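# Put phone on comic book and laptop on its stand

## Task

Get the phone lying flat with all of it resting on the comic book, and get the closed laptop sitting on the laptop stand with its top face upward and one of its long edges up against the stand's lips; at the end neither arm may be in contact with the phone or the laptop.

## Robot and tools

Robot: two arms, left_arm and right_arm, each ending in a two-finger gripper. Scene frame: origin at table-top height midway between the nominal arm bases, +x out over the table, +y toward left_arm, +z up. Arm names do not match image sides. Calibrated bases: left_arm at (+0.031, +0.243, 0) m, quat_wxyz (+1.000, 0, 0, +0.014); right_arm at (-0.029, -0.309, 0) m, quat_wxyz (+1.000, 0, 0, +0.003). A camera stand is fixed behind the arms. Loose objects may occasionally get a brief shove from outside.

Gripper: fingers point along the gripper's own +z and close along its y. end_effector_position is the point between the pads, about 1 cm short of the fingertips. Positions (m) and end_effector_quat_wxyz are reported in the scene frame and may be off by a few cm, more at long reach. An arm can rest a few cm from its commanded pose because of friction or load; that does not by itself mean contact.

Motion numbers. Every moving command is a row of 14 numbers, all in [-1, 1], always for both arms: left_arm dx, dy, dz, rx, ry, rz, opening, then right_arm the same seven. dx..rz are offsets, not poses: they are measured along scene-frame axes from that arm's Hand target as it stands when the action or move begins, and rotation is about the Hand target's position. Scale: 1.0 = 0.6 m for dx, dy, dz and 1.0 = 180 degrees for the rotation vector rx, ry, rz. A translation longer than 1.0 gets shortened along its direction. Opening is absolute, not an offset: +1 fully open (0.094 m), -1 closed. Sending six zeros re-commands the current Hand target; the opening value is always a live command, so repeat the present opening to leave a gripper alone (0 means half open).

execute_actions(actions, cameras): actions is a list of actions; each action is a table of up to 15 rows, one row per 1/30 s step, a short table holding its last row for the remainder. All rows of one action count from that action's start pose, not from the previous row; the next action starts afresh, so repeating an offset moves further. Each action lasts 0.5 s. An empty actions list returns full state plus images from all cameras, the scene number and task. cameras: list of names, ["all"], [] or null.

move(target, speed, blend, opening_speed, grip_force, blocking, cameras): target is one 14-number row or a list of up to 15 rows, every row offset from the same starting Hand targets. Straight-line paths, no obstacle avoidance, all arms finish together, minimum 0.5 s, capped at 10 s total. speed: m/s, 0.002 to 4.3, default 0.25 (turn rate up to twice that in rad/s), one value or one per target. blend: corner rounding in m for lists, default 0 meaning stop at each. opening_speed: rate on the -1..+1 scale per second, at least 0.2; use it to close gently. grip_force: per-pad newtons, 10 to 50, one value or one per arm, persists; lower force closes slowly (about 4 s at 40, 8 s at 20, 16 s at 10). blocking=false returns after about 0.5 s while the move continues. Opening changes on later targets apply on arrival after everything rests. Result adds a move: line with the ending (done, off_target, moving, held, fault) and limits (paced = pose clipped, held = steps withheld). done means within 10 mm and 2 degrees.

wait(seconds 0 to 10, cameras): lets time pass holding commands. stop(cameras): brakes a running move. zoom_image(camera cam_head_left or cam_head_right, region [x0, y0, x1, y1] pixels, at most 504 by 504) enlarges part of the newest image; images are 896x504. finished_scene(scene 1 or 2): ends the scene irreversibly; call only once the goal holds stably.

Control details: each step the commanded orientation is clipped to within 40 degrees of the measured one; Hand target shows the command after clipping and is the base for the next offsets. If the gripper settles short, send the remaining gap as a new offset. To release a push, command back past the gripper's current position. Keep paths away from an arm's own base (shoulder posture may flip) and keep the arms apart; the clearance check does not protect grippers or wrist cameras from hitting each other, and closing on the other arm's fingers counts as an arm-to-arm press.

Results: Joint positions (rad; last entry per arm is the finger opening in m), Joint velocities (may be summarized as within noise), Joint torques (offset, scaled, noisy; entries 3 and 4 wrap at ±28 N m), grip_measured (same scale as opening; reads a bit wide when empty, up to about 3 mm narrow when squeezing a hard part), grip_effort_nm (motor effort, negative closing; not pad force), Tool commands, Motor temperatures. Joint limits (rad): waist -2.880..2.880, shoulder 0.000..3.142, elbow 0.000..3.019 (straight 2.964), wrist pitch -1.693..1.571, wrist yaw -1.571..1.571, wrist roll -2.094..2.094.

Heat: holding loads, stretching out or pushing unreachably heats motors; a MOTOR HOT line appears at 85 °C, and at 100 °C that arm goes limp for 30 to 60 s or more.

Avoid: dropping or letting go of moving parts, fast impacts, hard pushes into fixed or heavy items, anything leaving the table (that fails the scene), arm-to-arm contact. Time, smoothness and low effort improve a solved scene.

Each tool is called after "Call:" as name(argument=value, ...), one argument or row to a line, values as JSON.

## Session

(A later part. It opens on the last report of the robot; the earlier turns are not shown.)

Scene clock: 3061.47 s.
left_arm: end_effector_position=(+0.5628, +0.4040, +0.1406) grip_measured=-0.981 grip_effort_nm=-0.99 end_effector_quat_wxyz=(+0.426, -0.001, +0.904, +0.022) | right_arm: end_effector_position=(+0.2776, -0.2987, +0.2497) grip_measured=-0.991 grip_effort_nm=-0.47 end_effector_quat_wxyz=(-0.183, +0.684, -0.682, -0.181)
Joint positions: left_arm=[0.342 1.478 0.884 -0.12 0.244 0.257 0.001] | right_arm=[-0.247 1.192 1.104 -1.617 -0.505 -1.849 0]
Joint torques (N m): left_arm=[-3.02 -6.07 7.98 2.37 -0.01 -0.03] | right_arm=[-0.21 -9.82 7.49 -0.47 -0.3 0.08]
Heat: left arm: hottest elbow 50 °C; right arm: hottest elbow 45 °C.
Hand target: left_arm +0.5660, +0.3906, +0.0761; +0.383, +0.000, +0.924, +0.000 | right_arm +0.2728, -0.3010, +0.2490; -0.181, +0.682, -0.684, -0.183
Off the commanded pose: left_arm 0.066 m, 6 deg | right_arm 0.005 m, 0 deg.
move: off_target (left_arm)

Call:
move(
  target=[
    [0, 0.0, -0.025, 0, 0, 0, -1, 0, 0, 0, 0, 0, 0, -1],
  ],
  speed=0.03,
  cameras=["all"],
)

Call:
zoom_image(
  camera="cam_head_left",
  region=[160, 160, 340, 300],
)

Call:
zoom_image(
  camera="cam_head_right",
  region=[180, 160, 360, 300],
)

Scene clock: 3068.17 s.
left_arm: end_effector_position=(+0.5636, +0.4043, +0.1407) grip_measured=-0.981 grip_effort_nm=-0.99 end_effector_quat_wxyz=(+0.437, +0.001, +0.899, +0.026) | right_arm: end_effector_position=(+0.2776, -0.2987, +0.2497) grip_measured=-0.991 grip_effort_nm=-0.47 end_effector_quat_wxyz=(-0.183, +0.684, -0.682, -0.181)
Joint positions: left_arm=[0.342 1.478 0.869 -0.08 0.244 0.257 0.001] | right_arm=[-0.247 1.192 1.104 -1.617 -0.505 -1.849 0]
Joint torques (N m): left_arm=[-2.96 -3.37 7.31 2.29 0.03 -0.06] | right_arm=[-0.21 -9.82 7.5 -0.46 -0.3 0.08]
Heat: left arm: hottest elbow 49 °C; right arm: hottest elbow 45 °C.
Hand target: left_arm +0.5658, +0.3905, +0.0610; +0.382, +0.000, +0.924, +0.000 | right_arm +0.2728, -0.3010, +0.2490; -0.181, +0.682, -0.684, -0.183
Off the commanded pose: left_arm 0.081 m, 7 deg | right_arm 0.005 m, 0 deg.
move: off_target (left_arm)

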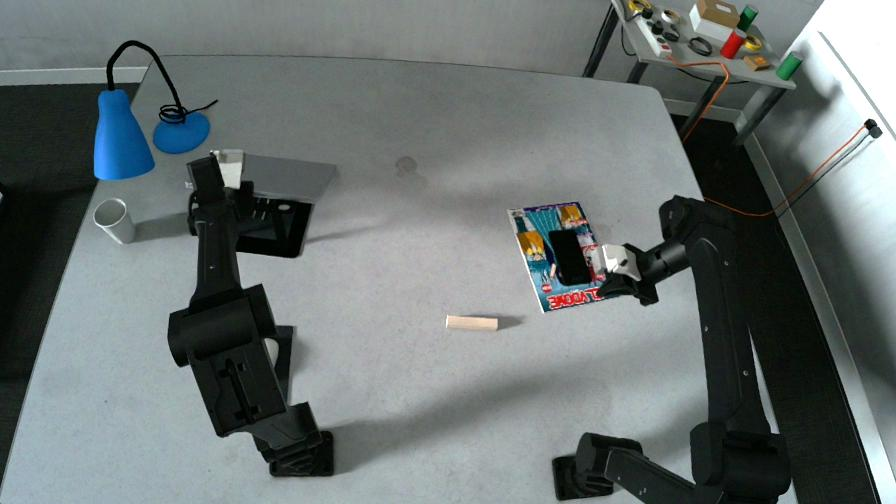

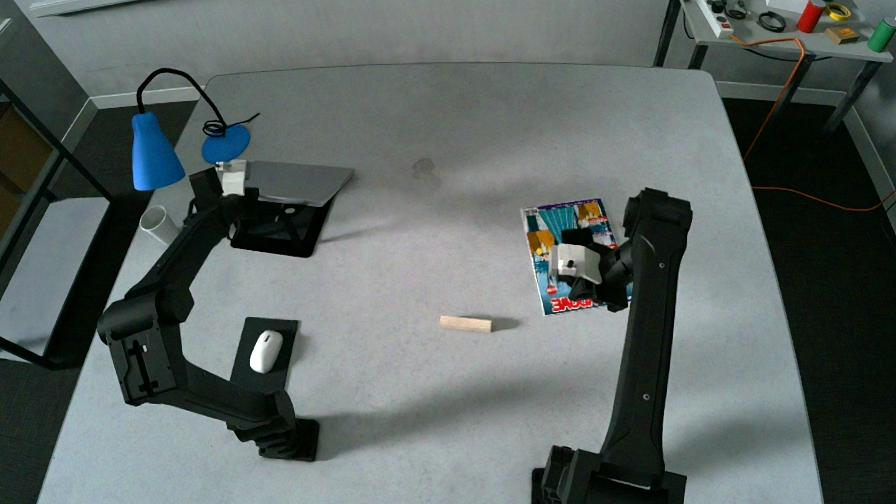

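Scaled by 2.800.

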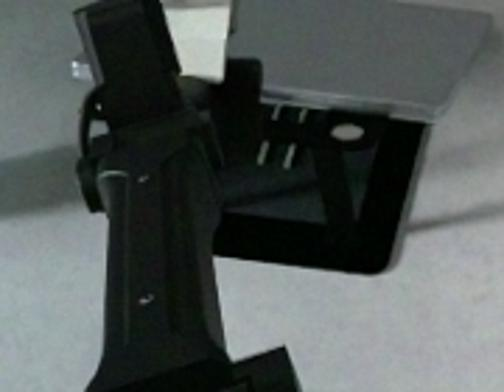

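Scaled by 2.800.

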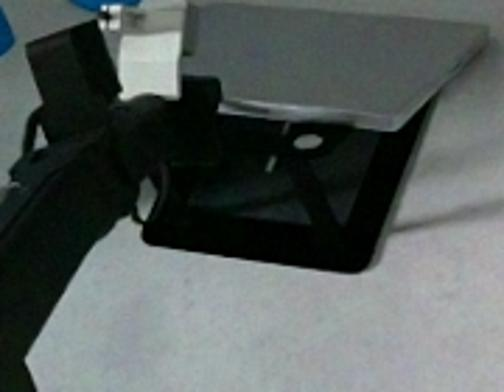

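Call:
move(
  target=[
    [0, 0.02, 0.3, 0, 0, 0, -1, 0, 0, 0, 0, 0, 0, -1],
  ],
  speed=0.08,
  cameras=["all"],
)

Call:
zoom_image(
  camera="cam_head_left",
  region=[160, 130, 340, 270],
)

Call:
zoom_image(
  camera="cam_head_right",
  region=[180, 130, 360, 270],
)

Scene clock: 3080.23 s.
left_arm: end_effector_position=(+0.5460, +0.3950, +0.1960) grip_measured=-0.981 grip_effort_nm=-0.99 end_effector_quat_wxyz=(+0.348, -0.009, +0.938, -0.013) | right_arm: end_effector_position=(+0.2776, -0.2987, +0.2497) grip_measured=-0.991 grip_effort_nm=-0.47 end_effector_quat_wxyz=(-0.183, +0.684, -0.682, -0.181)
Joint positions: left_arm=[0.341 1.403 1.057 -0.555 0.255 0.261 0.001] | right_arm=[-0.247 1.192 1.104 -1.617 -0.505 -1.849 0]
Joint torques (N m): left_arm=[-1.49 -14.56 17.8 1.06 0.22 0.13] | right_arm=[-0.21 -9.76 7.46 -0.5 -0.3 0.09]
Heat: left arm: hottest elbow 48 °C; right arm: hottest elbow 45 °C.
Hand target: left_arm +0.5658, +0.4026, +0.2408; +0.382, +0.000, +0.924, +0.000 | right_arm +0.2728, -0.3010, +0.2490; -0.181, +0.682, -0.684, -0.183
Off the commanded pose: left_arm 0.050 m, 5 deg | right_arm 0.005 m, 0 deg.
move: off_target (left_arm)

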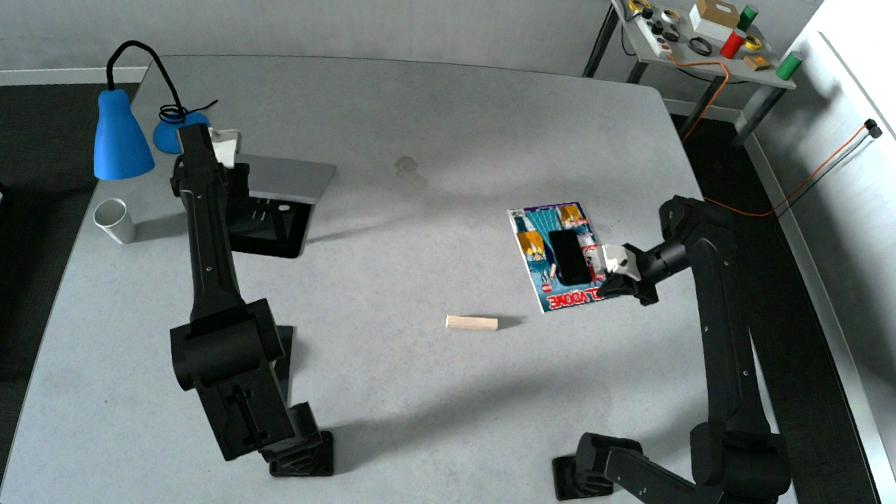

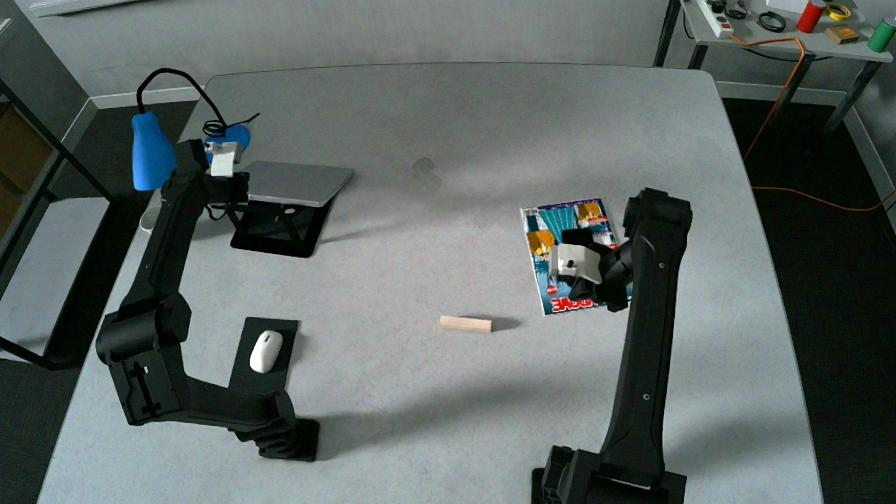

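Scaled by 2.800.

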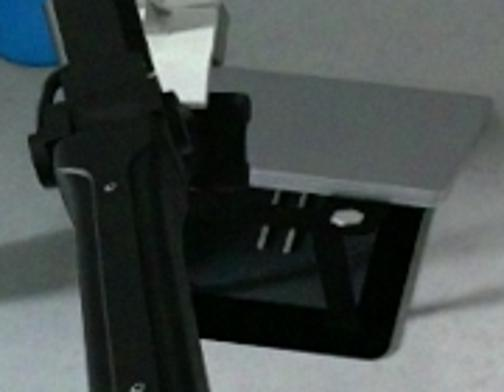

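Scaled by 2.800.

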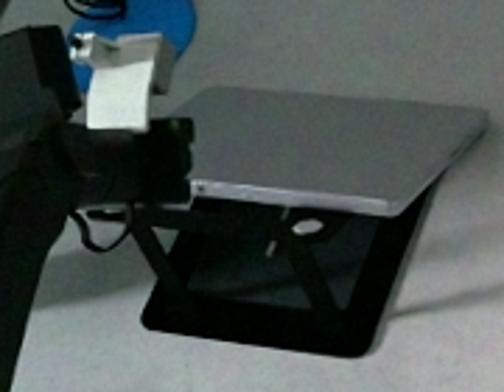

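Call:
move(
  target=[
    [-0.05, 0, 0.05, 0, 0, 0, -1, 0, 0, 0, 0, 0, 0, -1],
    [-0.3, 0, 0.08, 0, 0, 0, -1, 0, 0, 0, 0, 0, 0, -1],
    [-0.45, -0.35, 0.08, 0, 0, 0, -1, 0, 0, 0, 0, 0, 0, -1],
  ],
  speed=0.15,
  blend=[0.03, 0.05, 0],
  cameras=["all"],
)

Call:
zoom_image(
  camera="cam_head_left",
  region=[160, 130, 340, 270],
)

Call:
zoom_image(
  camera="cam_head_right",
  region=[180, 130, 360, 270],
)

Scene clock: 3087.00 s.
left_arm: end_effector_position=(+0.2981, +0.1956, +0.2940) grip_measured=-0.981 grip_effort_nm=-0.99 end_effector_quat_wxyz=(+0.390, -0.003, +0.921, +0.001) | right_arm: end_effector_position=(+0.2776, -0.2987, +0.2497) grip_measured=-0.991 grip_effort_nm=-0.47 end_effector_quat_wxyz=(-0.183, +0.684, -0.682, -0.181)
Joint positions: left_arm=[-0.349 0.522 0.76 -1.035 -0.232 -0.232 0.001] | right_arm=[-0.247 1.192 1.104 -1.617 -0.505 -1.849 0]
Joint torques (N m): left_arm=[-2.84 -1.08 11.11 1.39 -0.2 -0.09] | right_arm=[-0.21 -9.82 7.47 -0.46 -0.3 0.08]
Heat: left arm: hottest elbow 48 °C; right arm: hottest elbow 45 °C.
Hand target: left_arm +0.2958, +0.1926, +0.2888; +0.382, +0.000, +0.924, +0.000 | right_arm +0.2728, -0.3010, +0.2490; -0.181, +0.682, -0.684, -0.183
Off the commanded pose: left_arm 0.006 m, 1 deg | right_arm 0.005 m, 0 deg.
move: done; blend cut to 0.0202 m at target 1

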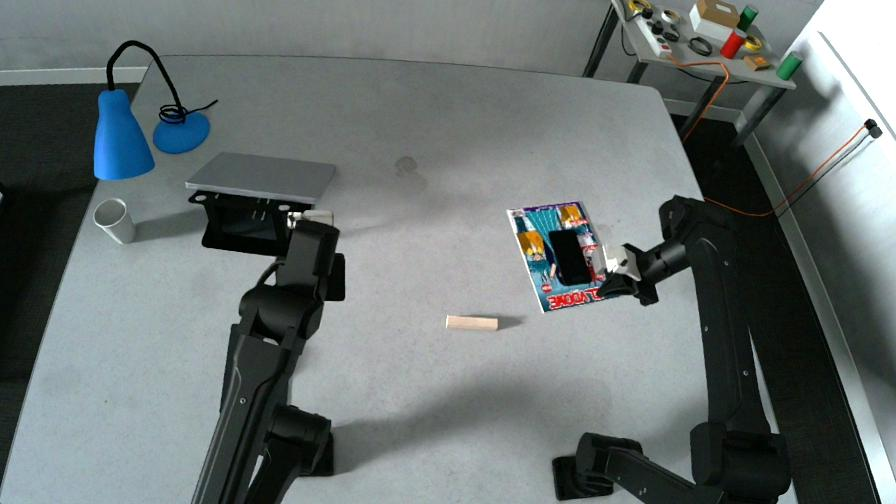

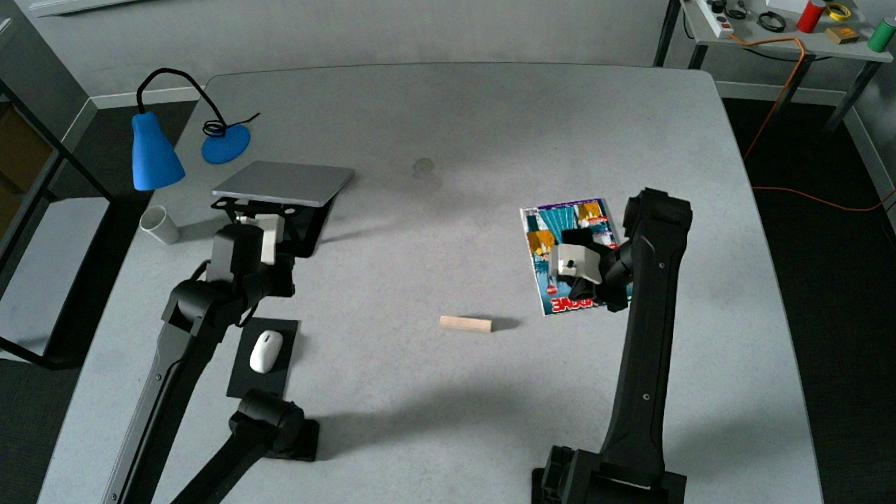

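Scaled by 2.800.

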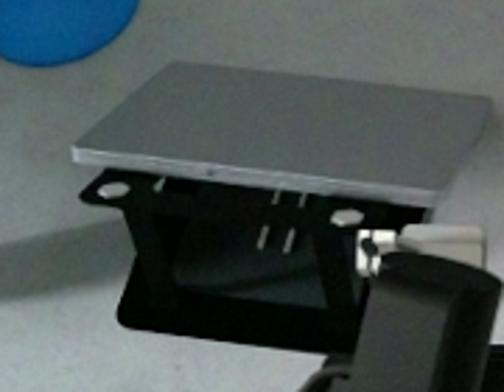

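Scaled by 2.800.

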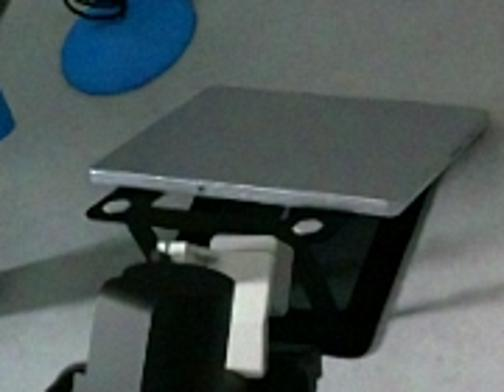

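Call:
move(
  target=[
    [-0.1, -0.38, -0.02, 0, 0, 0, -1, 0, 0, 0, 0, 0, 0, -1],
  ],
  speed=0.2,
  cameras=["all"],
)

Call:
zoom_image(
  camera="cam_head_left",
  region=[180, 180, 260, 230],
)

Call:
zoom_image(
  camera="cam_head_left",
  region=[260, 180, 340, 230],
)

Call:
zoom_image(
  camera="cam_head_right",
  region=[205, 180, 285, 230],
)

Call:
zoom_image(
  camera="cam_head_right",
  region=[270, 180, 350, 230],
)

Call:
zoom_image(
  camera="cam_head_left",
  region=[160, 130, 340, 270],
)

Call:
zoom_image(
  camera="cam_head_right",
  region=[180, 130, 360, 270],
)

Scene clock: 3096.03 s.
left_arm: end_effector_position=(+0.2332, -0.0166, +0.2479) grip_measured=-0.981 grip_effort_nm=-0.99 end_effector_quat_wxyz=(+0.373, +0.010, +0.927, +0.027) | right_arm: end_effector_position=(+0.2776, -0.2987, +0.2497) grip_measured=-0.991 grip_effort_nm=-0.47 end_effector_quat_wxyz=(-0.183, +0.684, -0.682, -0.181)
Joint positions: left_arm=[-1.3 1.025 0.909 -1.231 -0.74 -1.163 0.001] | right_arm=[-0.247 1.192 1.104 -1.617 -0.505 -1.849 0]
Joint torques (N m): left_arm=[-2.32 -5.77 17.42 0.39 -0.63 0] | right_arm=[-0.26 -9.76 7.46 -0.5 -0.3 0.09]
Heat: left arm: hottest elbow 47 °C; right arm: hottest elbow 45 °C.
Hand target: left_arm +0.2358, -0.0354, +0.2768; +0.382, +0.000, +0.924, +0.000 | right_arm +0.2728, -0.3010, +0.2490; -0.181, +0.682, -0.684, -0.183
Off the commanded pose: left_arm 0.035 m, 3 deg | right_arm 0.005 m, 0 deg.
move: off_target (left_arm)

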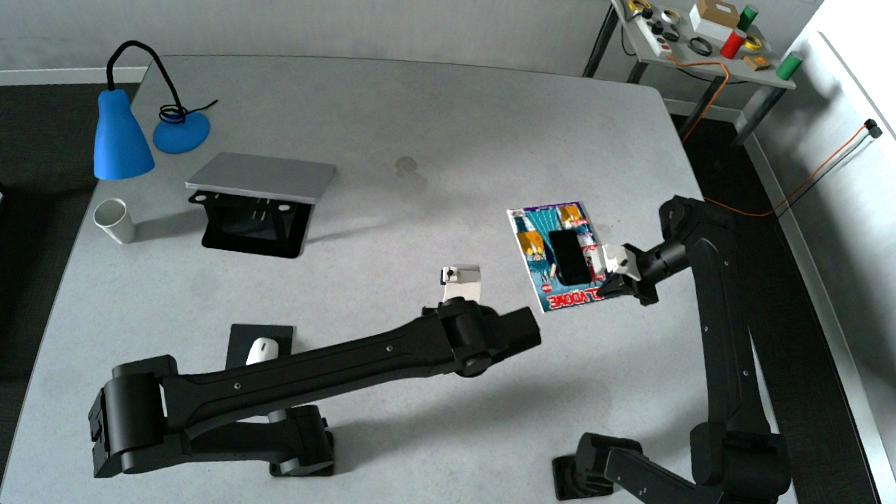

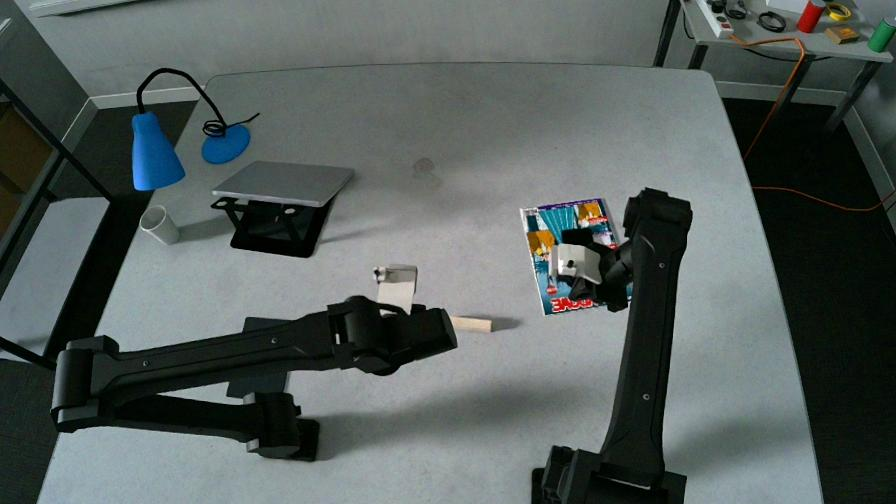

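Scaled by 6.300.

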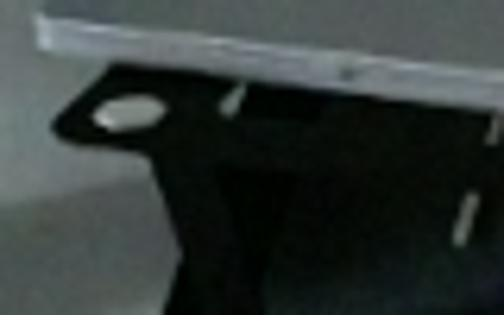

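Scaled by 6.300.

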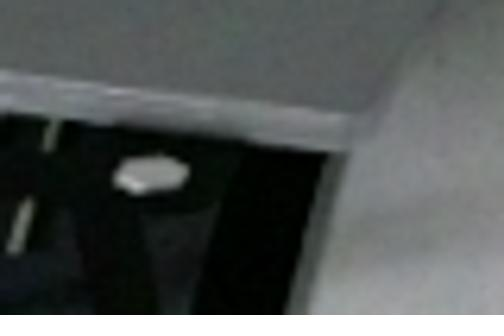

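Scaled by 6.300.

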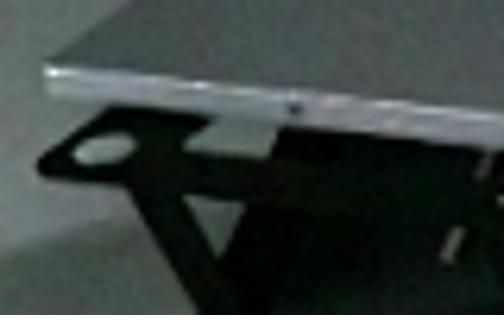

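Scaled by 6.300.

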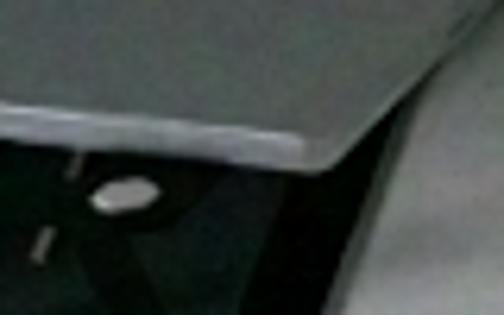

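Scaled by 2.800.

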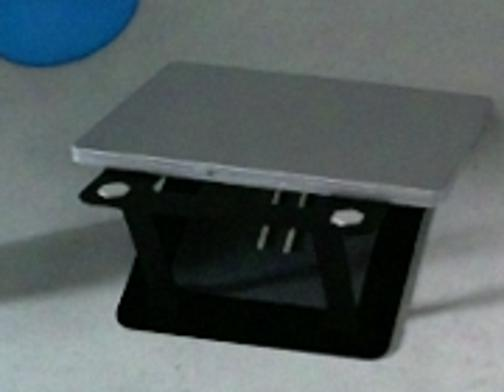

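Scaled by 2.800.

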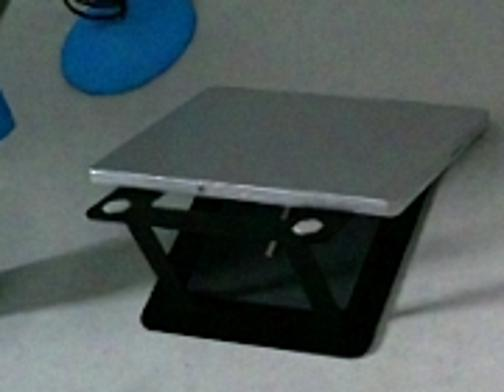

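Call:
zoom_image(
  camera="cam_head_left",
  region=[490, 180, 650, 330],
)

Call:
zoom_image(
  camera="cam_head_right",
  region=[500, 180, 660, 330],
)

Scaled by 3.150.

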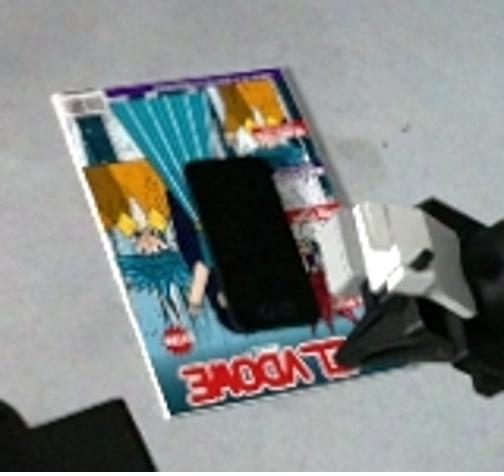

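Scaled by 3.150.

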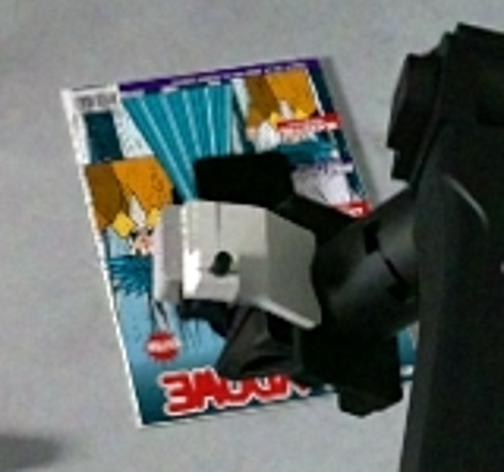

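Call:
finished_scene(
  scene=1,
)

The scene is finished: the task was done.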